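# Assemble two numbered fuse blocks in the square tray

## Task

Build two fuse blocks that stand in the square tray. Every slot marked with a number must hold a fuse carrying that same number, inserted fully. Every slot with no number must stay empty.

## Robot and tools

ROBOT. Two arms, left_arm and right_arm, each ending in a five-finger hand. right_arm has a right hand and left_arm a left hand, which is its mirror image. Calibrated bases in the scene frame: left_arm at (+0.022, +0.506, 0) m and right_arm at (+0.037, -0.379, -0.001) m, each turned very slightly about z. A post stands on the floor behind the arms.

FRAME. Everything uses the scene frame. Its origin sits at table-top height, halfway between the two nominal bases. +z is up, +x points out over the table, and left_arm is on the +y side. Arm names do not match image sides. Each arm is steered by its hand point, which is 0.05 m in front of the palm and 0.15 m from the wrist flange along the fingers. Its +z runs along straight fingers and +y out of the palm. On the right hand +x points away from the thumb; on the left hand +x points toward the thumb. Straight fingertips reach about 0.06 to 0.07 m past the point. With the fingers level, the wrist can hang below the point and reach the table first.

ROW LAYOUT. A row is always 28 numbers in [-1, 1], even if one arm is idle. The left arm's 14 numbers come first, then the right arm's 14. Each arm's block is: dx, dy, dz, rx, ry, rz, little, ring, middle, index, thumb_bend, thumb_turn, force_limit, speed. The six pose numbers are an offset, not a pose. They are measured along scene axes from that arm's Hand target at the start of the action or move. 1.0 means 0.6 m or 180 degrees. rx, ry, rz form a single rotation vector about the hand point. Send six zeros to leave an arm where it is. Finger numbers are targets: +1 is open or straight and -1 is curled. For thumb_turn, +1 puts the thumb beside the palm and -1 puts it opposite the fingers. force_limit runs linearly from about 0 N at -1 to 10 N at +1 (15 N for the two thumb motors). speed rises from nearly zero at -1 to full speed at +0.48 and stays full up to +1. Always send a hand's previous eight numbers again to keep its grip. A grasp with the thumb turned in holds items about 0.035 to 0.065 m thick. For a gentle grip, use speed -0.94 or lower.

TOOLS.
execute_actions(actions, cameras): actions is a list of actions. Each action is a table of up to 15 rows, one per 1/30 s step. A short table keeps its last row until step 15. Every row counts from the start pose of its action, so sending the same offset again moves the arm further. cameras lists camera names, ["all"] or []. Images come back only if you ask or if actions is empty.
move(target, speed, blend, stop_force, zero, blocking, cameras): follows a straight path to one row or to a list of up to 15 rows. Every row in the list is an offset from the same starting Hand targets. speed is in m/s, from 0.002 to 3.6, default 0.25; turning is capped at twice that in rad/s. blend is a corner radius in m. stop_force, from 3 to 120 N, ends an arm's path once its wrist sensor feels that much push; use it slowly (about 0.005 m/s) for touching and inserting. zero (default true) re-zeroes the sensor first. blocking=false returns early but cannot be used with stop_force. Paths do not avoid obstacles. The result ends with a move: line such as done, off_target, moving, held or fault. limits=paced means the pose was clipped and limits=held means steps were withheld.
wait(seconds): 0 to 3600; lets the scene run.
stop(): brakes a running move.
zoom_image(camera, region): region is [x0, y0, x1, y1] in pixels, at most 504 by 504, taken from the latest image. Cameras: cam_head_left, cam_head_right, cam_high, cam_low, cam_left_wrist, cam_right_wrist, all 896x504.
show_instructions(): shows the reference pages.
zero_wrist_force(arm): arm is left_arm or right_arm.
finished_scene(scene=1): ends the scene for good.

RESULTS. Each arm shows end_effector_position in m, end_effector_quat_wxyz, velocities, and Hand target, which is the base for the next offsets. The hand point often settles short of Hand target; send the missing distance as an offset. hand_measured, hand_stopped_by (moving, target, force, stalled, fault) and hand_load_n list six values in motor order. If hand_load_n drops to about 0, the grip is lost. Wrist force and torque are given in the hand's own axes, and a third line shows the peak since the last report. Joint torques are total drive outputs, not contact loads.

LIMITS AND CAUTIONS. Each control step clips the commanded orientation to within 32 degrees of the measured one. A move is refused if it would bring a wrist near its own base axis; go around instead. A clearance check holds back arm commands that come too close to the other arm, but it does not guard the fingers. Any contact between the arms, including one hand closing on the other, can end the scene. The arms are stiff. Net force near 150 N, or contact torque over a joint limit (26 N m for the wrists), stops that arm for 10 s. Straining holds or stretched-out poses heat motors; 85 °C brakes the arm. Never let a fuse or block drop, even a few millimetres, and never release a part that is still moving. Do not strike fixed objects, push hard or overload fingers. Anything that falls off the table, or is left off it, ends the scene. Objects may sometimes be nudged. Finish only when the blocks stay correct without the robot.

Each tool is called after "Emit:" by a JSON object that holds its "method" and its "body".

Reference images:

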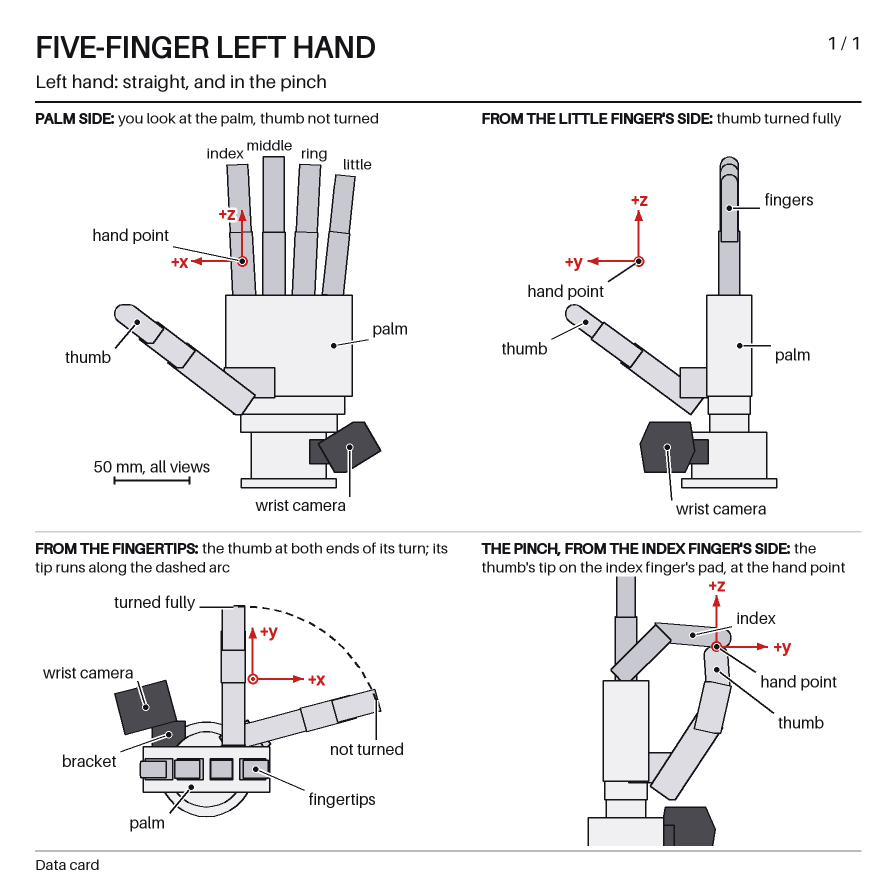

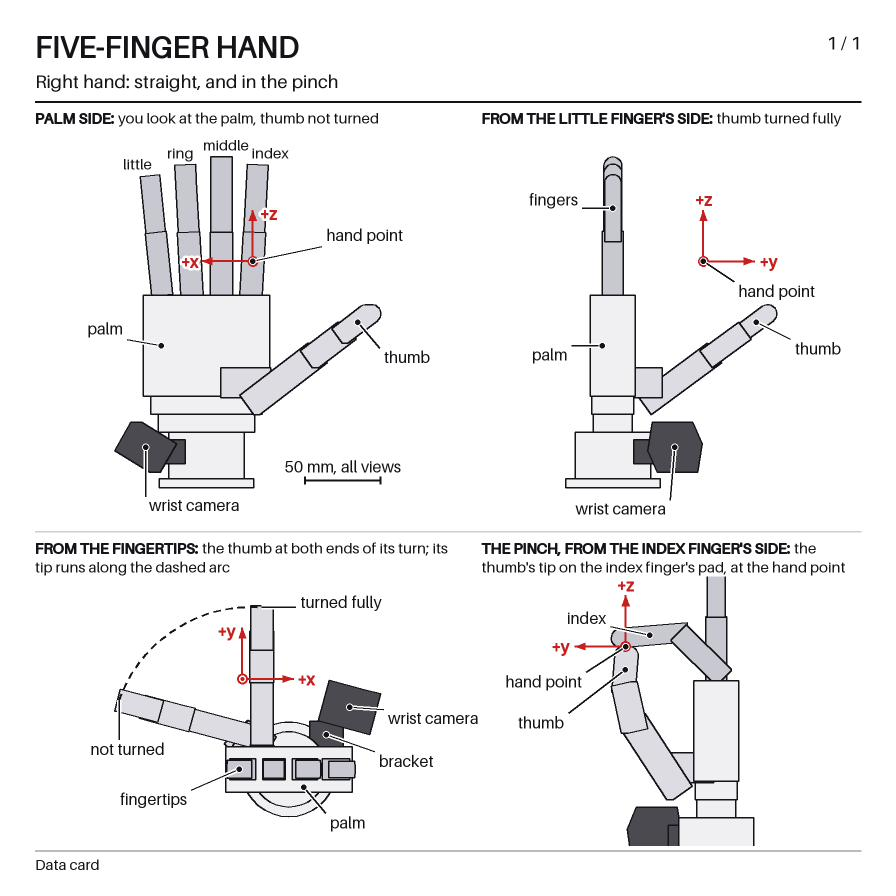

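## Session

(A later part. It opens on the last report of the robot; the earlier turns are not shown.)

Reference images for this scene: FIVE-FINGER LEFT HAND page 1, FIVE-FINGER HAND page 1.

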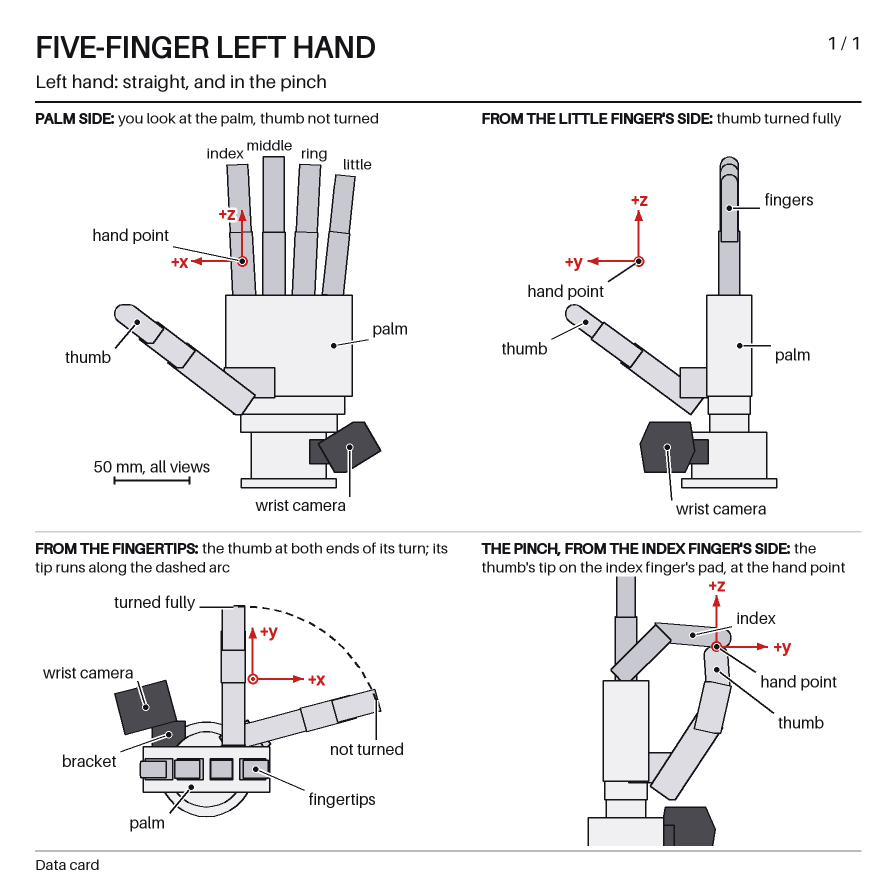

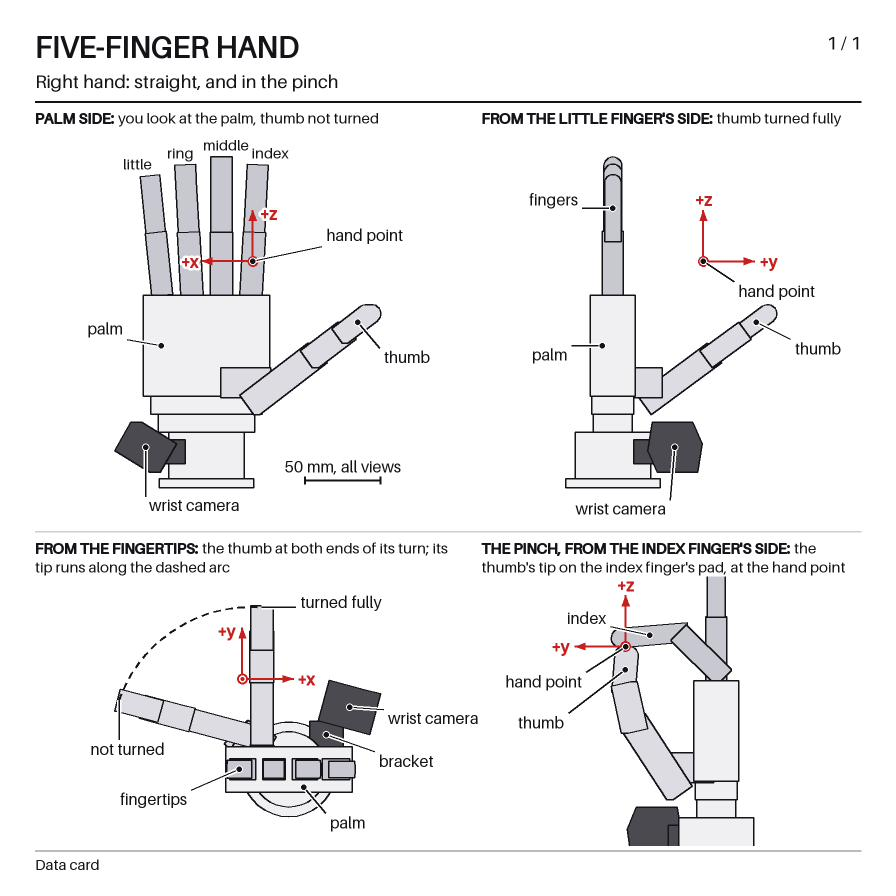

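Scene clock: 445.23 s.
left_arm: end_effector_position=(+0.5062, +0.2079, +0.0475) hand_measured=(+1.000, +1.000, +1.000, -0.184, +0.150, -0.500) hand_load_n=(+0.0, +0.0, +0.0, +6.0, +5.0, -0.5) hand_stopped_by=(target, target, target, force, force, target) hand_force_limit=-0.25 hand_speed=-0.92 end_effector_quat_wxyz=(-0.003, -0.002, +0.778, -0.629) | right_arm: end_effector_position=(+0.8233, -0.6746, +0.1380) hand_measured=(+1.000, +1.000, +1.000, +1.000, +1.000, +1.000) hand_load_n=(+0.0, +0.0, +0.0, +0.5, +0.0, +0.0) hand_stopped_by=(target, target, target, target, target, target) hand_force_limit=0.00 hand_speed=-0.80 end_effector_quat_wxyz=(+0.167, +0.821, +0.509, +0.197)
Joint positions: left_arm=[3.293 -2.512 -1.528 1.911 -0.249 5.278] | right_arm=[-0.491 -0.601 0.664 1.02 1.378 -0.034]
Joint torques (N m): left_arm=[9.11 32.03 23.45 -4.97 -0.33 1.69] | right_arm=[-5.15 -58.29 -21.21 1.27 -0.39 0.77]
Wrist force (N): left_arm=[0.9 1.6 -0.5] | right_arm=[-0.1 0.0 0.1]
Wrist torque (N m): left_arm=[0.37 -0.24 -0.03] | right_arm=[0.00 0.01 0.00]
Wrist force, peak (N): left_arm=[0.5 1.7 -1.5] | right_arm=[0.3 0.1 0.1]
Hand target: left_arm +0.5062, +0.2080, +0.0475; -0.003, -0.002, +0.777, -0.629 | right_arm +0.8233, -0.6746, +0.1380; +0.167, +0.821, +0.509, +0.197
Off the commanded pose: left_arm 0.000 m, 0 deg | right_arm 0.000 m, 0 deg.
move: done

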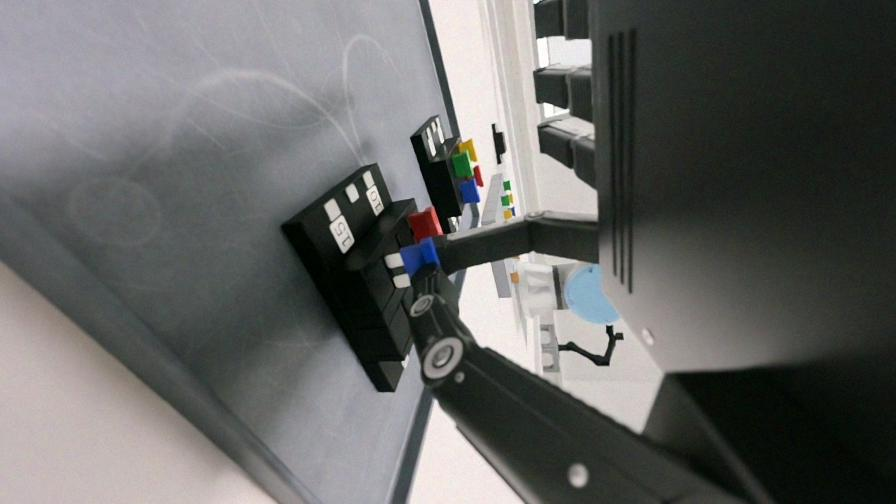

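Emit:
{"method": "move", "body": {"target": [-0.0009,-0.0030,0,0,0,0,1,1,1,-0.28,-0.05,-0.5,-0.25,-0.92,0,0,0,0,0,0,1,1,1,1,1,1,0,-0.8], "speed": [0.03], "cameras": ["cam_left_wrist"]}}

Emit:
{"method": "zoom_image", "body": {"camera": "cam_left_wrist", "region": [370, 245, 410, 305]}}

Scene clock: 448.90 s.
left_arm: end_effector_position=(+0.5057, +0.2062, +0.0475) hand_measured=(+1.000, +1.000, +1.000, -0.184, +0.150, -0.500) hand_load_n=(+0.0, +0.0, +0.0, +6.0, +5.0, -0.5) hand_stopped_by=(target, target, target, force, force, target) hand_force_limit=-0.25 hand_speed=-0.92 end_effector_quat_wxyz=(-0.003, -0.002, +0.777, -0.629) | right_arm: end_effector_position=(+0.8233, -0.6746, +0.1380) hand_measured=(+1.000, +1.000, +1.000, +1.000, +1.000, +1.000) hand_load_n=(+0.0, +0.0, +0.0, +0.0, +0.0, +0.0) hand_stopped_by=(target, target, target, target, target, target) hand_force_limit=0.00 hand_speed=-0.80 end_effector_quat_wxyz=(+0.167, +0.821, +0.509, +0.197)
Joint positions: left_arm=[3.289 -2.511 -1.528 1.919 -0.248 5.269] | right_arm=[-0.491 -0.601 0.664 1.02 1.378 -0.034]
Joint torques (N m): left_arm=[-10.1 57.63 22.59 -0.11 3.05 -1.55] | right_arm=[-6.01 -58.57 -21.47 1.15 -0.4 0.77]
Wrist force (N): left_arm=[0.9 1.5 -0.6] | right_arm=[0.1 0.1 -0.1]
Wrist torque (N m): left_arm=[0.35 -0.23 0.13] | right_arm=[0.01 -0.01 0.01]
Wrist force, peak (N): left_arm=[1.0 1.7 -0.5] | right_arm=[0.2 0.4 -0.2]
Hand target: left_arm +0.5057, +0.2062, +0.0475; -0.003, -0.002, +0.777, -0.629 | right_arm +0.8233, -0.6746, +0.1380; +0.167, +0.821, +0.509, +0.197
Off the commanded pose: left_arm 0.000 m, 0 deg | right_arm 0.000 m, 0 deg.
move: done

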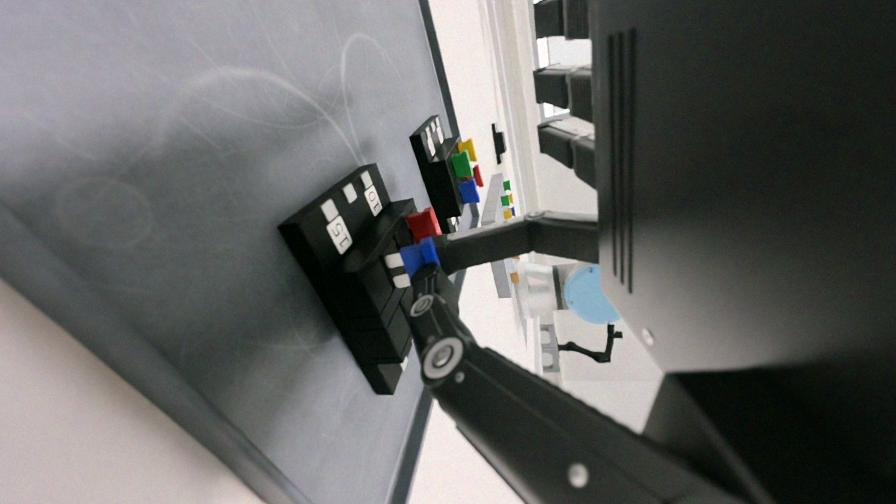

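Scaled by 8.400 from the camera's image (finer frame: 1280x720).

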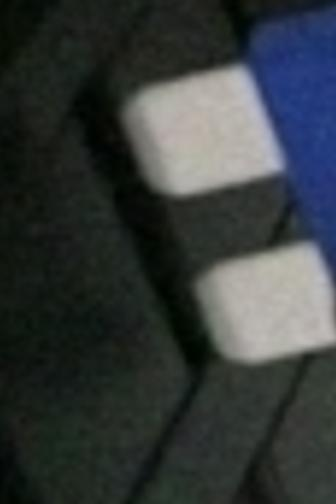

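Emit:
{"method": "move", "body": {"target": [[0,-0.001,0,0,0,0,1,1,1,-0.28,-0.05,-0.5,-0.25,-0.92,0,0,0,0,0,0,1,1,1,1,1,1,0,-0.8],[0,-0.001,-0.0077,0,0,0,1,1,1,-0.28,-0.05,-0.5,-0.25,-0.92,0,0,0,0,0,0,1,1,1,1,1,1,0,-0.8]], "speed": [0.01,0.008], "stop_force": 3, "cameras": ["cam_left_wrist"]}}

Emit:
{"method": "zoom_image", "body": {"camera": "cam_left_wrist", "region": [370, 245, 410, 305]}}

Scene clock: 451.97 s.
left_arm: end_effector_position=(+0.5057, +0.2056, +0.0429) hand_measured=(+1.000, +1.000, +1.000, -0.184, +0.150, -0.500) hand_load_n=(+0.0, +0.0, +0.0, +5.5, +5.5, -0.5) hand_stopped_by=(target, target, target, force, force, target) hand_force_limit=-0.25 hand_speed=-0.92 end_effector_quat_wxyz=(-0.003, -0.002, +0.777, -0.629) | right_arm: end_effector_position=(+0.8233, -0.6746, +0.1380) hand_measured=(+1.000, +1.000, +1.000, +1.000, +1.000, +1.000) hand_load_n=(+0.5, +0.0, +0.0, +0.0, +0.0, +0.0) hand_stopped_by=(target, target, target, target, target, target) hand_force_limit=0.00 hand_speed=-0.80 end_effector_quat_wxyz=(+0.167, +0.821, +0.509, +0.197)
Joint positions: left_arm=[3.288 -2.519 -1.525 1.929 -0.247 5.264] | right_arm=[-0.491 -0.601 0.664 1.02 1.378 -0.034]
Joint torques (N m): left_arm=[-9.61 33.38 23.66 -0.11 1.48 -1.46] | right_arm=[-5.1 -58.52 -21.27 1.25 -0.4 0.71]
Wrist force (N): left_arm=[0.8 0.9 -0.2] | right_arm=[0.0 0.0 0.0]
Wrist torque (N m): left_arm=[0.30 -0.21 0.12] | right_arm=[-0.01 0.00 0.00]
Wrist force, peak (N): left_arm=[1.1 1.7 -0.5] | right_arm=[0.2 -0.2 -0.3]
Hand target: left_arm +0.5057, +0.2056, +0.0429; -0.003, -0.002, +0.777, -0.629 | right_arm +0.8233, -0.6746, +0.1380; +0.167, +0.821, +0.509, +0.197
Off the commanded pose: left_arm 0.000 m, 0 deg | right_arm 0.000 m, 0 deg.
move: done

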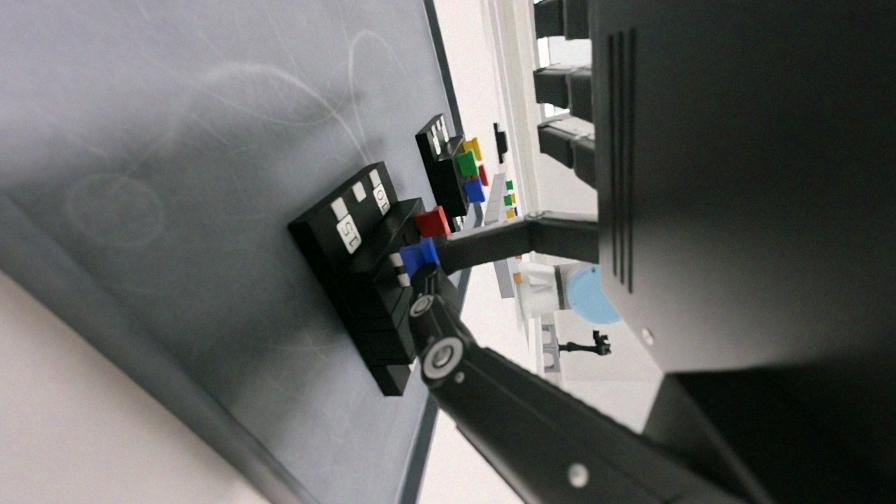

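Scaled by 8.400 from the camera's image (finer frame: 1280x720).

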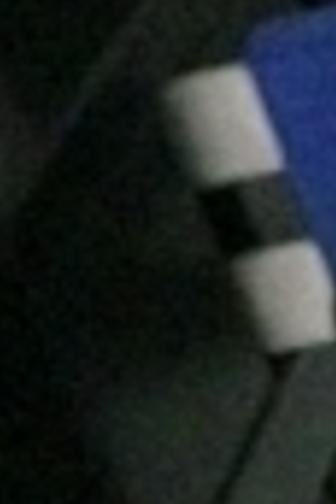

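Emit:
{"method": "move", "body": {"target": [0,0,-0.0038,0,0,0,1,1,1,-0.28,-0.05,-0.5,-0.25,-0.92,0,0,0,0,0,0,1,1,1,1,1,1,0,-0.8], "speed": [0.008], "stop_force": 6}}

Emit:
{"method": "move", "body": {"target": [[0,0,0,0,0,0,1,1,1,-0.06,0.2,-0.5,-0.25,-0.4,0,0,0,0,0,0,1,1,1,1,1,1,0,-0.8],[0.0026,0,0.04,0,0,0,1,1,1,-0.06,0.2,-0.5,-0.25,-0.4,0,0,0,0,0,0,1,1,1,1,1,1,0,-0.8],[0.0026,0,0.04,0,0,0,1,1,1,-0.32,0.6,1,-0.25,0.0,0,0,0,0,0,0,1,1,1,1,1,1,0,-0.8]], "speed": [0.06,0.08,0.06], "cameras": ["cam_left_wrist"]}}

Emit:
{"method": "zoom_image", "body": {"camera": "cam_left_wrist", "region": [300, 180, 420, 320]}}

Scene clock: 454.50 s.
left_arm: end_effector_position=(+0.5057, +0.2056, +0.0411) hand_measured=(+1.000, +1.000, +1.000, -0.184, +0.150, -0.500) hand_load_n=(+0.0, -0.5, -0.5, +7.0, +1.0, +0.0) hand_stopped_by=(target, target, target, force, force, target) hand_force_limit=-0.25 hand_speed=-0.92 end_effector_quat_wxyz=(-0.003, -0.002, +0.777, -0.629) | right_arm: end_effector_position=(+0.8233, -0.6746, +0.1380) hand_measured=(+1.000, +1.000, +1.000, +1.000, +1.000, +1.000) hand_load_n=(+0.0, +0.0, +0.0, +0.0, +0.0, +0.0) hand_stopped_by=(target, target, target, target, target, target) hand_force_limit=0.00 hand_speed=-0.80 end_effector_quat_wxyz=(+0.167, +0.821, +0.509, +0.197)
Joint positions: left_arm=[3.288 -2.523 -1.524 1.931 -0.247 5.264] | right_arm=[-0.491 -0.601 0.664 1.02 1.378 -0.034]
Joint torques (N m): left_arm=[-9.45 55.74 8.6 -4.22 -0.21 -0.43] | right_arm=[-5.11 -59.14 -21.03 1.36 -0.46 0.78]
Wrist force (N): left_arm=[2.4 -3.8 -1.8] | right_arm=[0.1 0.2 -0.1]
Wrist torque (N m): left_arm=[0.10 -0.37 0.19] | right_arm=[0.02 -0.02 0.01]
Wrist force, peak (N): left_arm=[2.2 -6.9 -1.8] | right_arm=[0.0 -0.2 -0.3]
Hand target: left_arm +0.5057, +0.2056, +0.0411; -0.003, -0.002, +0.777, -0.629 (not the last commanded pose) | right_arm +0.8233, -0.6746, +0.1380; +0.167, +0.821, +0.509, +0.197
Off the commanded pose: left_arm 0.001 m, 0 deg | right_arm 0.000 m, 0 deg.
move: contact (left_arm)

Scene clock: 456.87 s.
left_arm: end_effector_position=(+0.5072, +0.2056, +0.0651) hand_measured=(+1.000, +1.000, +1.000, -0.320, +0.600, +1.000) hand_load_n=(+0.0, +0.0, +0.0, +0.0, +0.0, +0.0) hand_stopped_by=(target, target, target, target, target, target) hand_force_limit=-0.25 hand_speed=0.00 end_effector_quat_wxyz=(-0.003, -0.002, +0.777, -0.629) | right_arm: end_effector_position=(+0.8233, -0.6746, +0.1380) hand_measured=(+1.000, +1.000, +1.000, +1.000, +1.000, +1.000) hand_load_n=(+0.0, +0.0, +0.0, +0.0, +0.0, +0.0) hand_stopped_by=(target, target, target, target, target, target) hand_force_limit=0.00 hand_speed=-0.80 end_effector_quat_wxyz=(+0.167, +0.821, +0.509, +0.197)
Joint positions: left_arm=[3.288 -2.481 -1.526 1.893 -0.247 5.263] | right_arm=[-0.491 -0.601 0.664 1.02 1.378 -0.034]
Joint torques (N m): left_arm=[10.14 57.85 1.28 -4.59 -0.07 1.82] | right_arm=[-6.61 -59.26 -21.1 1.31 -0.44 0.86]
Wrist force (N): left_arm=[0.7 1.7 -0.8] | right_arm=[0.0 0.1 0.0]
Wrist torque (N m): left_arm=[0.40 -0.21 -0.05] | right_arm=[0.00 0.00 0.00]
Wrist force, peak (N): left_arm=[2.4 -3.5 -1.6] | right_arm=[0.0 0.2 -0.4]
Hand target: left_arm +0.5072, +0.2056, +0.0651; -0.003, -0.002, +0.777, -0.629 | right_arm +0.8233, -0.6746, +0.1380; +0.167, +0.821, +0.509, +0.197
Off the commanded pose: left_arm 0.000 m, 0 deg | right_arm 0.000 m, 0 deg.
move: done

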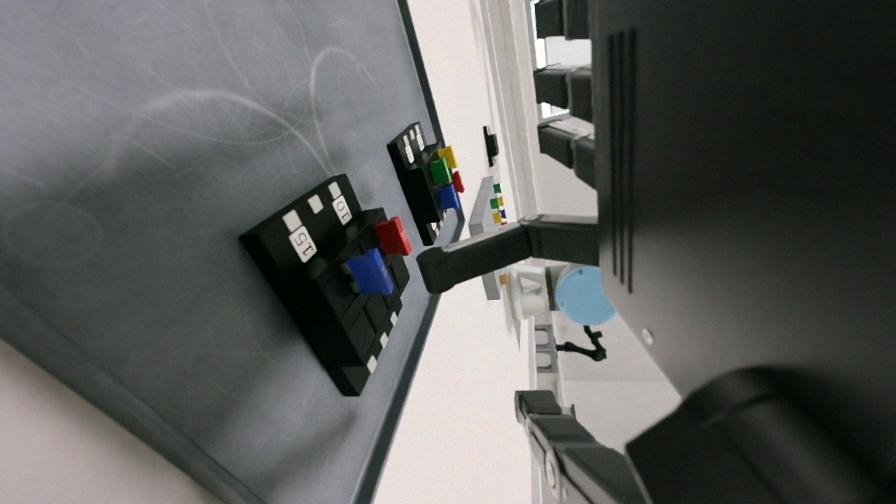

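Scaled by 3.600 from the camera's image (finer frame: 1280x720).

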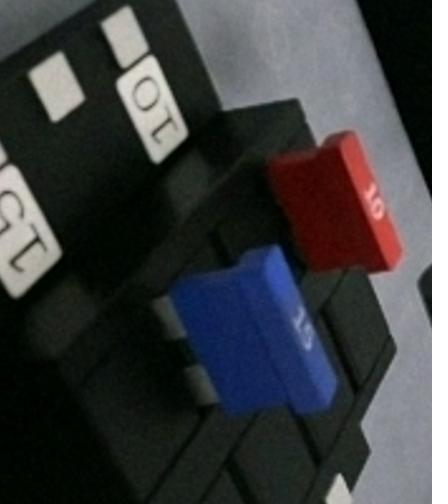

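Emit:
{"method": "move", "body": {"target": [[0,0,-0.022,0,0,0,1,1,1,-0.32,0.6,1,-0.25,0.0,0,0,0,0,0,0,1,1,1,1,1,1,0,-0.8],[0,0,-0.045,0,0,0,1,1,1,-0.32,0.6,1,-0.25,0.0,0,0,0,0,0,0,1,1,1,1,1,1,0,-0.8]], "speed": [0.04,0.009], "blend": [0.002,0], "stop_force": 15}}

Scene clock: 461.03 s.
left_arm: end_effector_position=(+0.5073, +0.2056, +0.0458) hand_measured=(+1.000, +1.000, +1.000, -0.320, +0.600, +1.000) hand_load_n=(+0.0, +0.0, +0.0, -4.0, +0.0, +0.0) hand_stopped_by=(target, target, target, target, target, target) hand_force_limit=-0.25 hand_speed=0.00 end_effector_quat_wxyz=(-0.003, -0.002, +0.777, -0.629) | right_arm: end_effector_position=(+0.8233, -0.6746, +0.1380) hand_measured=(+1.000, +1.000, +1.000, +1.000, +1.000, +1.000) hand_load_n=(+0.0, +0.0, +0.0, +0.0, +0.0, +0.0) hand_stopped_by=(target, target, target, target, target, target) hand_force_limit=0.00 hand_speed=-0.80 end_effector_quat_wxyz=(+0.167, +0.821, +0.509, +0.197)
Joint positions: left_arm=[3.288 -2.517 -1.52 1.922 -0.247 5.263] | right_arm=[-0.491 -0.601 0.664 1.02 1.378 -0.034]
Joint torques (N m): left_arm=[-4.6 55.28 -0.53 -3.77 -1.57 -1.14] | right_arm=[-5.16 -58.82 -20.24 1.32 -0.4 0.94]
Wrist force (N): left_arm=[0.8 -7.4 -2.9] | right_arm=[0.1 0.0 0.0]
Wrist torque (N m): left_arm=[0.00 -0.23 0.12] | right_arm=[0.00 -0.02 0.01]
Wrist force, peak (N): left_arm=[1.2 -13.7 -4.7] | right_arm=[0.3 0.2 0.0]
Hand target: left_arm +0.5072, +0.2056, +0.0457; -0.003, -0.002, +0.777, -0.629 (not the last commanded pose) | right_arm +0.8233, -0.6746, +0.1380; +0.167, +0.821, +0.509, +0.197
Off the commanded pose: left_arm 0.008 m, 0 deg | right_arm 0.000 m, 0 deg.
move: contact (left_arm); path passed 1 of 2 targets

Emit:
{"method": "move", "body": {"target": [0,0,0.06,0,0,0,1,1,1,-0.32,0.6,1,-0.25,0.0,0,0,0,0,0,0,1,1,1,1,1,1,0,-0.8], "speed": [0.15], "cameras": ["cam_left_wrist"]}}

Emit:
{"method": "zoom_image", "body": {"camera": "cam_left_wrist", "region": [280, 180, 400, 320]}}

Scene clock: 463.00 s.
left_arm: end_effector_position=(+0.5072, +0.2056, +0.0816) hand_measured=(+1.000, +1.000, +1.000, -0.320, +0.600, +1.000) hand_load_n=(+0.0, +0.0, +0.0, +0.0, +0.0, +0.0) hand_stopped_by=(target, target, target, target, target, target) hand_force_limit=-0.25 hand_speed=0.00 end_effector_quat_wxyz=(-0.003, -0.002, +0.777, -0.629) | right_arm: end_effector_position=(+0.8233, -0.6746, +0.1380) hand_measured=(+1.000, +1.000, +1.000, +1.000, +1.000, +1.000) hand_load_n=(+0.0, +0.0, +0.0, +0.0, +0.0, +0.0) hand_stopped_by=(target, target, target, target, target, target) hand_force_limit=0.00 hand_speed=-0.80 end_effector_quat_wxyz=(+0.167, +0.821, +0.509, +0.197)
Joint positions: left_arm=[3.288 -2.452 -1.529 1.866 -0.247 5.263] | right_arm=[-0.491 -0.601 0.664 1.02 1.378 -0.034]
Joint torques (N m): left_arm=[10.88 57.16 1.08 -4.95 -0.19 1.79] | right_arm=[-4.97 -58.66 -20.07 1.42 -0.35 0.76]
Wrist force (N): left_arm=[0.7 1.7 -0.5] | right_arm=[-0.1 0.1 0.0]
Wrist torque (N m): left_arm=[0.37 -0.19 -0.04] | right_arm=[0.01 0.00 0.00]
Wrist force, peak (N): left_arm=[0.8 -8.0 -3.3] | right_arm=[0.3 -0.2 0.0]
Hand target: left_arm +0.5072, +0.2056, +0.0817; -0.003, -0.002, +0.777, -0.629 | right_arm +0.8233, -0.6746, +0.1380; +0.167, +0.821, +0.509, +0.197
Off the commanded pose: left_arm 0.000 m, 0 deg | right_arm 0.000 m, 0 deg.
move: done

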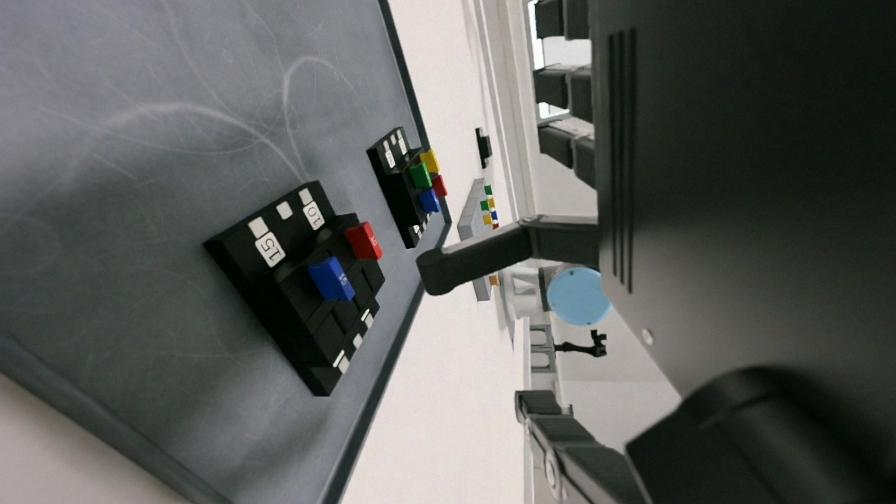

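Scaled by 3.600 from the camera's image (finer frame: 1280x720).

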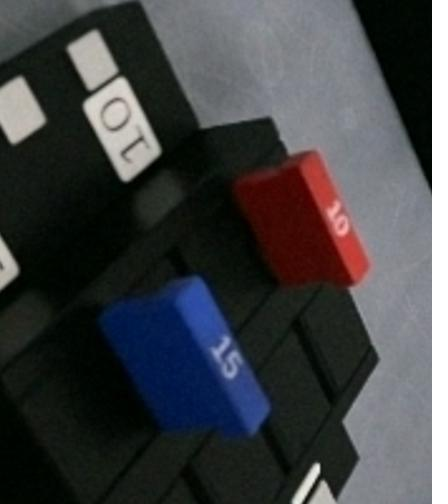

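Emit:
{"method": "move", "body": {"target": [[0,0,0.009,0,0,0,1,1,1,0.0,0.25,-0.5,-0.25,0.0,0,0,0,0,0,0,1,1,1,1,1,1,0,-0.8],[-0.3968,-0.5342,0.009,0,0,0,1,1,1,0.0,0.25,-0.5,-0.25,0.0,0,0,0,0,0,0,1,1,1,1,1,1,0,-0.8],[-0.3968,-0.5342,-0.0745,0,0,0,1,1,1,0.0,0.25,-0.5,-0.25,0.0,0,0,0,0,0,0,1,1,1,1,1,1,0,-0.8],[-0.3968,-0.5342,-0.0745,0,0,0,1,1,1,-0.25,0.0,-0.5,-0.6,-0.92,0,0,0,0,0,0,1,1,1,1,1,1,0,-0.8],[-0.3968,-0.5342,-0.0745,0,0,0,1,1,1,-0.28,-0.05,-0.5,-0.25,-0.92,0,0,0,0,0,0,1,1,1,1,1,1,0,-0.8],[-0.3968,-0.5342,0.0055,0,0,0,1,1,1,-0.28,-0.05,-0.5,-0.25,-0.92,0,0,0,0,0,0,1,1,1,1,1,1,0,-0.8]], "speed": [0.1,0.25,0.08,0.05,0.05,0.07], "blend": [0.004,0.01,0,0,0,0], "cameras": ["cam_left_wrist"]}}

Scene clock: 472.50 s.
left_arm: end_effector_position=(+0.2691, -0.1149, +0.0849) hand_measured=(+1.000, +1.000, +1.000, -0.184, +0.146, -0.500) hand_load_n=(+0.0, +0.0, +0.0, +6.0, +4.0, +0.0) hand_stopped_by=(target, target, target, force, force, target) hand_force_limit=-0.25 hand_speed=-0.92 end_effector_quat_wxyz=(-0.003, -0.002, +0.777, -0.629) | right_arm: end_effector_position=(+0.8233, -0.6746, +0.1380) hand_measured=(+1.000, +1.000, +1.000, +1.000, +1.000, +1.000) hand_load_n=(+0.0, +0.0, +0.0, +0.0, +0.0, +0.0) hand_stopped_by=(target, target, target, target, target, target) hand_force_limit=0.00 hand_speed=-0.80 end_effector_quat_wxyz=(+0.167, +0.821, +0.509, +0.197)
Joint positions: left_arm=[2.495 -2.039 -1.799 3.504 -0.691 3.396] | right_arm=[-0.491 -0.601 0.664 1.02 1.378 -0.034]
Joint torques (N m): left_arm=[8.45 48.49 28.35 -2.24 1.89 1.94] | right_arm=[-5.41 -58.64 -20.9 1.32 -0.41 0.87]
Wrist force (N): left_arm=[0.7 1.4 -0.4] | right_arm=[-0.1 0.0 -0.2]
Wrist torque (N m): left_arm=[0.38 -0.20 -0.04] | right_arm=[0.01 0.01 0.00]
Wrist force, peak (N): left_arm=[0.9 2.2 -0.6] | right_arm=[0.3 0.2 -0.1]
Hand target: left_arm +0.2692, -0.1149, +0.0850; -0.003, -0.002, +0.777, -0.629 | right_arm +0.8233, -0.6746, +0.1380; +0.167, +0.821, +0.509, +0.197
Off the commanded pose: left_arm 0.000 m, 0 deg | right_arm 0.000 m, 0 deg.
move: done; blend cut to 0.0027 m at target 1

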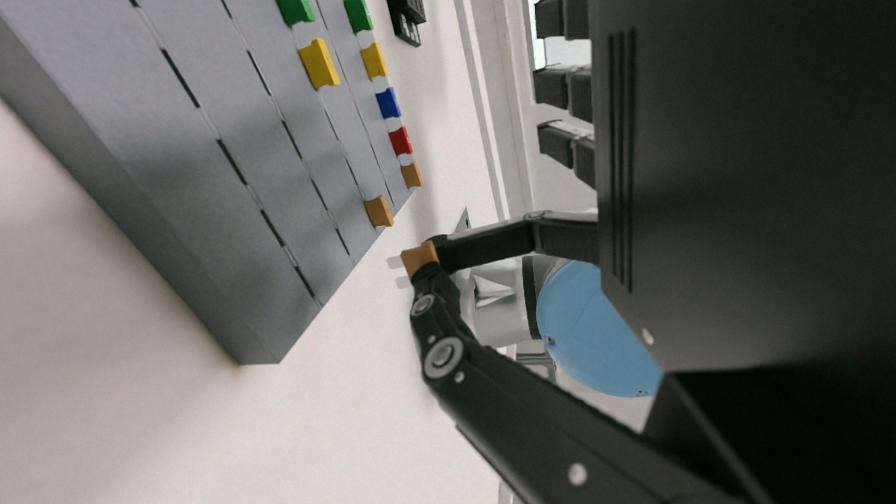

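Emit:
{"method": "move", "body": {"target": [[0.3592,0.4845,0,0,0,0,1,1,1,-0.28,-0.05,-0.5,-0.25,-0.92,0,0,0,0,0,0,1,1,1,1,1,1,0,-0.8],[0.3592,0.4845,-0.0625,0,0,0,1,1,1,-0.28,-0.05,-0.5,-0.25,-0.92,0,0,0,0,0,0,1,1,1,1,1,1,0,-0.8]], "speed": [0.25,0.08], "blend": [0.01,0], "cameras": ["cam_left_wrist"]}}

Emit:
{"method": "zoom_image", "body": {"camera": "cam_left_wrist", "region": [370, 245, 410, 305]}}

Scene clock: 480.00 s.
left_arm: end_effector_position=(+0.4847, +0.1757, +0.0475) hand_measured=(+1.000, +1.000, +1.000, -0.184, +0.146, -0.500) hand_load_n=(+0.0, +0.0, +0.0, +6.0, +4.5, +0.0) hand_stopped_by=(target, target, target, force, force, target) hand_force_limit=-0.25 hand_speed=-0.92 end_effector_quat_wxyz=(-0.003, -0.002, +0.778, -0.629) | right_arm: end_effector_position=(+0.8233, -0.6746, +0.1380) hand_measured=(+1.000, +1.000, +1.000, +1.000, +1.000, +1.000) hand_load_n=(+0.0, +0.0, +0.0, +0.0, +0.0, +0.0) hand_stopped_by=(target, target, target, target, target, target) hand_force_limit=0.00 hand_speed=-0.80 end_effector_quat_wxyz=(+0.167, +0.821, +0.509, +0.197)
Joint positions: left_arm=[3.232 -2.465 -1.558 2.121 -0.223 5.045] | right_arm=[-0.491 -0.601 0.664 1.02 1.378 -0.034]
Joint torques (N m): left_arm=[0.89 31.94 23.42 -5.17 -0.08 1.65] | right_arm=[-5.81 -58.27 -20.69 1.38 -0.48 0.89]
Wrist force (N): left_arm=[0.6 1.3 -0.2] | right_arm=[0.2 0.1 0.0]
Wrist torque (N m): left_arm=[0.26 -0.21 -0.05] | right_arm=[0.01 -0.04 0.02]
Wrist force, peak (N): left_arm=[-0.4 1.3 -1.5] | right_arm=[-0.3 0.2 0.2]
Hand target: left_arm +0.4847, +0.1758, +0.0475; -0.003, -0.002, +0.777, -0.629 | right_arm +0.8233, -0.6746, +0.1380; +0.167, +0.821, +0.509, +0.197
Off the commanded pose: left_arm 0.000 m, 0 deg | right_arm 0.000 m, 0 deg.
move: done

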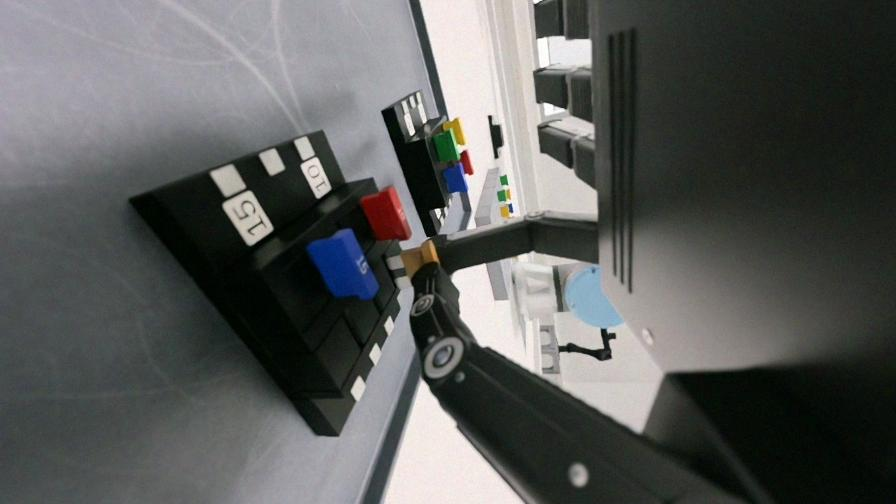

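Scaled by 8.400 from the camera's image (finer frame: 1280x720).

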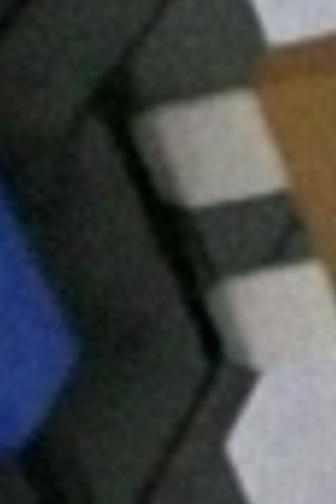

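Emit:
{"method": "move", "body": {"target": [-0.0004,-0.0034,0,0,0,0,1,1,1,-0.28,-0.05,-0.5,-0.25,-0.92,0,0,0,0,0,0,1,1,1,1,1,1,0,-0.8], "speed": [0.03], "cameras": ["cam_left_wrist"]}}

Emit:
{"method": "zoom_image", "body": {"camera": "cam_left_wrist", "region": [370, 245, 410, 305]}}

Scene clock: 482.73 s.
left_arm: end_effector_position=(+0.4845, +0.1738, +0.0475) hand_measured=(+1.000, +1.000, +1.000, -0.184, +0.146, -0.500) hand_load_n=(+0.0, +0.0, +0.0, +6.0, +4.0, +0.0) hand_stopped_by=(target, target, target, force, force, target) hand_force_limit=-0.25 hand_speed=-0.92 end_effector_quat_wxyz=(-0.003, -0.002, +0.777, -0.629) | right_arm: end_effector_position=(+0.8233, -0.6746, +0.1380) hand_measured=(+1.000, +1.000, +1.000, +1.000, +1.000, +1.000) hand_load_n=(+0.0, +0.0, +0.0, +0.0, +0.0, +0.0) hand_stopped_by=(target, target, target, target, target, target) hand_force_limit=0.00 hand_speed=-0.80 end_effector_quat_wxyz=(+0.167, +0.821, +0.509, +0.197)
Joint positions: left_arm=[3.228 -2.463 -1.556 2.132 -0.222 5.03] | right_arm=[-0.491 -0.601 0.664 1.02 1.378 -0.034]
Joint torques (N m): left_arm=[-10.56 56.16 23.05 -0.29 3.31 -1.62] | right_arm=[-5.92 -58.86 -20.5 1.27 -0.39 1.01]
Wrist force (N): left_arm=[0.6 1.2 -0.2] | right_arm=[-0.1 0.0 0.0]
Wrist torque (N m): left_arm=[0.25 -0.21 0.12] | right_arm=[-0.01 0.01 -0.01]
Wrist force, peak (N): left_arm=[0.5 1.5 -0.2] | right_arm=[0.3 0.0 -0.2]
Hand target: left_arm +0.4844, +0.1738, +0.0475; -0.003, -0.002, +0.777, -0.629 | right_arm +0.8233, -0.6746, +0.1380; +0.167, +0.821, +0.509, +0.197
Off the commanded pose: left_arm 0.000 m, 0 deg | right_arm 0.000 m, 0 deg.
move: done

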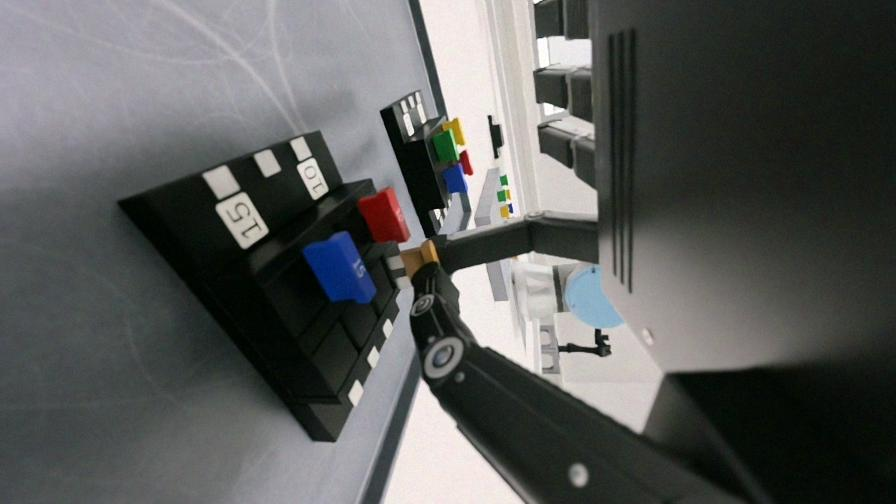

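Scaled by 8.400 from the camera's image (finer frame: 1280x720).

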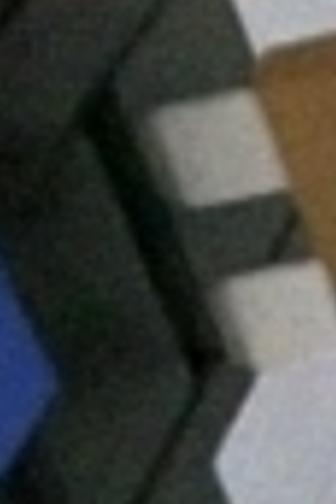

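Emit:
{"method": "move", "body": {"target": [[0.0006,-0.00075,0,0,0,0,1,1,1,-0.28,-0.05,-0.5,-0.25,-0.92,0,0,0,0,0,0,1,1,1,1,1,1,0,-0.8],[0.0006,-0.00075,-0.0077,0,0,0,1,1,1,-0.28,-0.05,-0.5,-0.25,-0.92,0,0,0,0,0,0,1,1,1,1,1,1,0,-0.8]], "speed": [0.02,0.008], "stop_force": 3, "cameras": ["cam_left_wrist"]}}

Emit:
{"method": "zoom_image", "body": {"camera": "cam_left_wrist", "region": [370, 245, 410, 305]}}

Scene clock: 485.20 s.
left_arm: end_effector_position=(+0.4848, +0.1733, +0.0429) hand_measured=(+1.000, +1.000, +1.000, -0.184, +0.146, -0.500) hand_load_n=(+0.0, -0.5, +0.0, +6.0, +3.5, +0.0) hand_stopped_by=(target, target, target, force, force, target) hand_force_limit=-0.25 hand_speed=-0.92 end_effector_quat_wxyz=(-0.003, -0.002, +0.777, -0.629) | right_arm: end_effector_position=(+0.8233, -0.6746, +0.1380) hand_measured=(+1.000, +1.000, +1.000, +1.000, +1.000, +1.000) hand_load_n=(+0.0, +0.0, +0.0, +0.0, +0.0, +0.0) hand_stopped_by=(target, target, target, target, target, target) hand_force_limit=0.00 hand_speed=-0.80 end_effector_quat_wxyz=(+0.167, +0.821, +0.509, +0.197)
Joint positions: left_arm=[3.227 -2.472 -1.553 2.142 -0.221 5.025] | right_arm=[-0.491 -0.601 0.664 1.02 1.378 -0.034]
Joint torques (N m): left_arm=[-9.64 32.16 22.5 -0.36 3.29 -1.75] | right_arm=[-6.33 -59.11 -20.51 1.39 -0.41 0.91]
Wrist force (N): left_arm=[0.7 1.2 -0.5] | right_arm=[0.1 0.2 0.0]
Wrist torque (N m): left_arm=[0.26 -0.24 0.11] | right_arm=[0.02 -0.01 0.01]
Wrist force, peak (N): left_arm=[0.7 1.4 -0.5] | right_arm=[0.3 0.1 -0.2]
Hand target: left_arm +0.4848, +0.1733, +0.0429; -0.003, -0.002, +0.777, -0.629 | right_arm +0.8233, -0.6746, +0.1380; +0.167, +0.821, +0.509, +0.197
Off the commanded pose: left_arm 0.000 m, 0 deg | right_arm 0.000 m, 0 deg.
move: done

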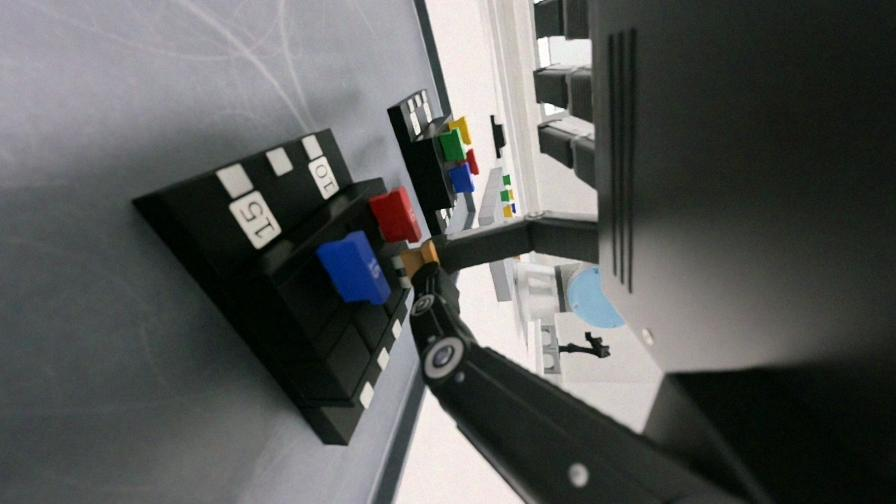

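Scaled by 8.400 from the camera's image (finer frame: 1280x720).

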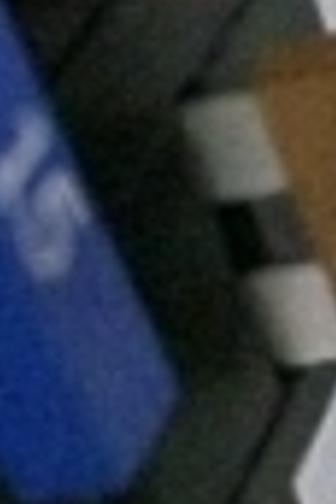

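Emit:
{"method": "move", "body": {"target": [0,0,-0.0038,0,0,0,1,1,1,-0.28,-0.05,-0.5,-0.25,-0.92,0,0,0,0,0,0,1,1,1,1,1,1,0,-0.8], "speed": [0.008], "stop_force": 6}}

Emit:
{"method": "move", "body": {"target": [[0,0,0,0,0,0,1,1,1,-0.06,0.2,-0.5,-0.25,-0.4,0,0,0,0,0,0,1,1,1,1,1,1,0,-0.8],[0.0024,0,0.04,0,0,0,1,1,1,-0.06,0.2,-0.5,-0.25,-0.4,0,0,0,0,0,0,1,1,1,1,1,1,0,-0.8],[0.0024,0,0.04,0,0,0,1,1,1,-0.32,0.6,1,-0.25,0.0,0,0,0,0,0,0,1,1,1,1,1,1,0,-0.8]], "speed": [0.06,0.1,0.06], "cameras": ["cam_left_wrist"]}}

Emit:
{"method": "zoom_image", "body": {"camera": "cam_left_wrist", "region": [300, 180, 420, 320]}}

Scene clock: 488.13 s.
left_arm: end_effector_position=(+0.4848, +0.1733, +0.0415) hand_measured=(+1.000, +1.000, +1.000, -0.184, +0.146, -0.500) hand_load_n=(+0.0, +0.0, -0.5, +7.0, +0.0, +0.0) hand_stopped_by=(target, target, target, force, force, target) hand_force_limit=-0.25 hand_speed=-0.92 end_effector_quat_wxyz=(-0.003, -0.002, +0.777, -0.629) | right_arm: end_effector_position=(+0.8233, -0.6746, +0.1380) hand_measured=(+1.000, +1.000, +1.000, +1.000, +1.000, +1.000) hand_load_n=(+0.0, +0.0, +0.0, +0.0, +0.0, +0.0) hand_stopped_by=(target, target, target, target, target, target) hand_force_limit=0.00 hand_speed=-0.80 end_effector_quat_wxyz=(+0.167, +0.821, +0.509, +0.197)
Joint positions: left_arm=[3.227 -2.474 -1.553 2.144 -0.221 5.025] | right_arm=[-0.491 -0.601 0.664 1.02 1.378 -0.034]
Joint torques (N m): left_arm=[-9.73 55.43 10.52 -4.66 1.63 -0.09] | right_arm=[-5.16 -58.51 -20.91 1.32 -0.32 0.76]
Wrist force (N): left_arm=[0.9 -2.3 -1.7] | right_arm=[-0.1 0.0 0.0]
Wrist torque (N m): left_arm=[0.08 -0.27 0.14] | right_arm=[0.00 0.01 0.00]
Wrist force, peak (N): left_arm=[0.4 -5.7 -2.2] | right_arm=[0.0 0.3 -0.2]
Hand target: left_arm +0.4848, +0.1733, +0.0415; -0.003, -0.002, +0.777, -0.629 (not the last commanded pose) | right_arm +0.8233, -0.6746, +0.1380; +0.167, +0.821, +0.509, +0.197
Off the commanded pose: left_arm 0.001 m, 0 deg | right_arm 0.000 m, 0 deg.
move: contact (left_arm)

Scene clock: 490.50 s.
left_arm: end_effector_position=(+0.4863, +0.1733, +0.0655) hand_measured=(+1.000, +1.000, +1.000, -0.320, +0.600, +1.000) hand_load_n=(+0.0, +0.0, +0.0, +0.0, +0.0, +0.0) hand_stopped_by=(target, target, target, target, target, target) hand_force_limit=-0.25 hand_speed=0.00 end_effector_quat_wxyz=(-0.003, -0.002, +0.777, -0.629) | right_arm: end_effector_position=(+0.8233, -0.6746, +0.1380) hand_measured=(+1.000, +1.000, +1.000, +1.000, +1.000, +1.000) hand_load_n=(+0.0, +0.0, +0.0, +0.0, +0.0, +0.0) hand_stopped_by=(target, target, target, target, target, target) hand_force_limit=0.00 hand_speed=-0.80 end_effector_quat_wxyz=(+0.167, +0.821, +0.509, +0.197)
Joint positions: left_arm=[3.227 -2.434 -1.552 2.103 -0.221 5.024] | right_arm=[-0.491 -0.601 0.664 1.02 1.378 -0.034]
Joint torques (N m): left_arm=[9.69 55.92 23.02 -4.82 0.19 1.79] | right_arm=[-5.88 -59.38 -21.28 1.36 -0.38 1]
Wrist force (N): left_arm=[0.3 1.2 -0.4] | right_arm=[-0.1 -0.1 -0.2]
Wrist torque (N m): left_arm=[0.26 -0.16 -0.04] | right_arm=[0.00 0.03 -0.01]
Wrist force, peak (N): left_arm=[0.9 -2.7 -2.2] | right_arm=[0.3 0.1 -0.1]
Hand target: left_arm +0.4862, +0.1733, +0.0655; -0.003, -0.002, +0.777, -0.629 | right_arm +0.8233, -0.6746, +0.1380; +0.167, +0.821, +0.509, +0.197
Off the commanded pose: left_arm 0.000 m, 0 deg | right_arm 0.000 m, 0 deg.
move: done

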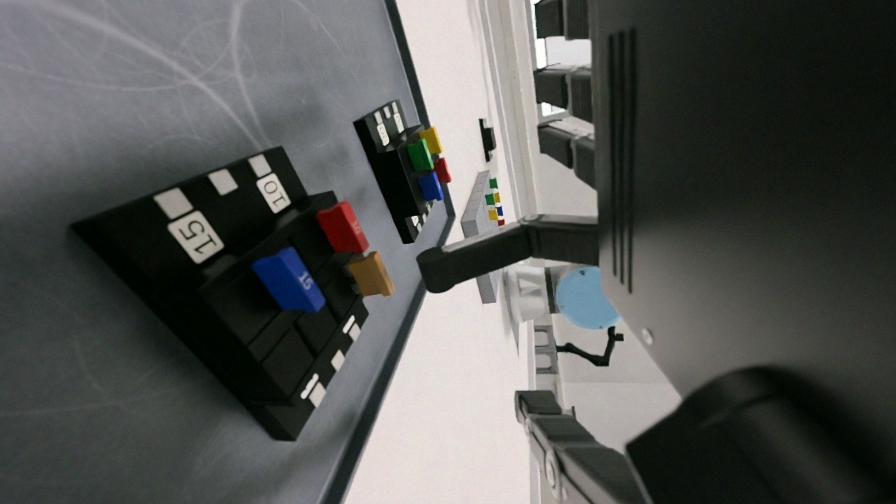

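Scaled by 3.600 from the camera's image (finer frame: 1280x720).

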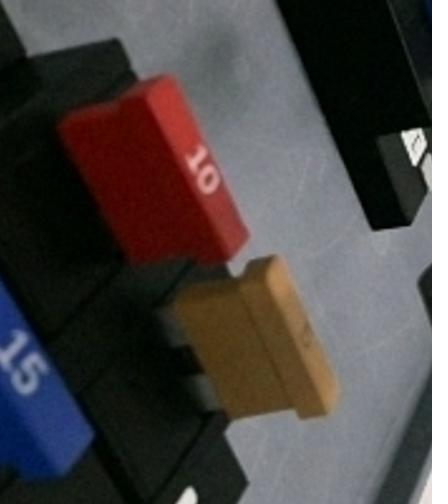

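Emit:
{"method": "move", "body": {"target": [[0,0,-0.0228,0,0,0,1,1,1,-0.32,0.6,1,-0.25,0.0,0,0,0,0,0,0,1,1,1,1,1,1,0,-0.8],[0,0,-0.045,0,0,0,1,1,1,-0.32,0.6,1,-0.25,0.0,0,0,0,0,0,0,1,1,1,1,1,1,0,-0.8]], "speed": [0.06,0.009], "blend": [0.002,0], "stop_force": 15}}

Scene clock: 493.33 s.
left_arm: end_effector_position=(+0.4863, +0.1733, +0.0455) hand_measured=(+1.000, +1.000, +1.000, -0.320, +0.600, +1.000) hand_load_n=(+0.0, +0.0, +0.0, -4.5, +0.0, -0.5) hand_stopped_by=(target, target, target, target, target, target) hand_force_limit=-0.25 hand_speed=0.00 end_effector_quat_wxyz=(-0.003, -0.002, +0.777, -0.629) | right_arm: end_effector_position=(+0.8233, -0.6746, +0.1380) hand_measured=(+1.000, +1.000, +1.000, +1.000, +1.000, +1.000) hand_load_n=(+0.0, +0.0, +0.0, +0.0, +0.0, +0.0) hand_stopped_by=(target, target, target, target, target, target) hand_force_limit=0.00 hand_speed=-0.80 end_effector_quat_wxyz=(+0.167, +0.821, +0.509, +0.197)
Joint positions: left_arm=[3.227 -2.469 -1.548 2.135 -0.221 5.024] | right_arm=[-0.491 -0.601 0.664 1.02 1.378 -0.034]
Joint torques (N m): left_arm=[-1.4 53.08 1.66 -3.66 -0.82 -0.73] | right_arm=[-6.12 -58.39 -20.78 1.37 -0.38 0.84]
Wrist force (N): left_arm=[0.5 -9.2 -3.3] | right_arm=[0.0 0.2 0.0]
Wrist torque (N m): left_arm=[-0.14 -0.28 0.19] | right_arm=[0.02 -0.01 0.01]
Wrist force, peak (N): left_arm=[0.3 -15.1 -4.8] | right_arm=[0.3 0.1 -0.2]
Hand target: left_arm +0.4863, +0.1734, +0.0455; -0.003, -0.002, +0.777, -0.629 (not the last commanded pose) | right_arm +0.8233, -0.6746, +0.1380; +0.167, +0.821, +0.509, +0.197
Off the commanded pose: left_arm 0.007 m, 0 deg | right_arm 0.000 m, 0 deg.
move: contact (left_arm); path passed 1 of 2 targets


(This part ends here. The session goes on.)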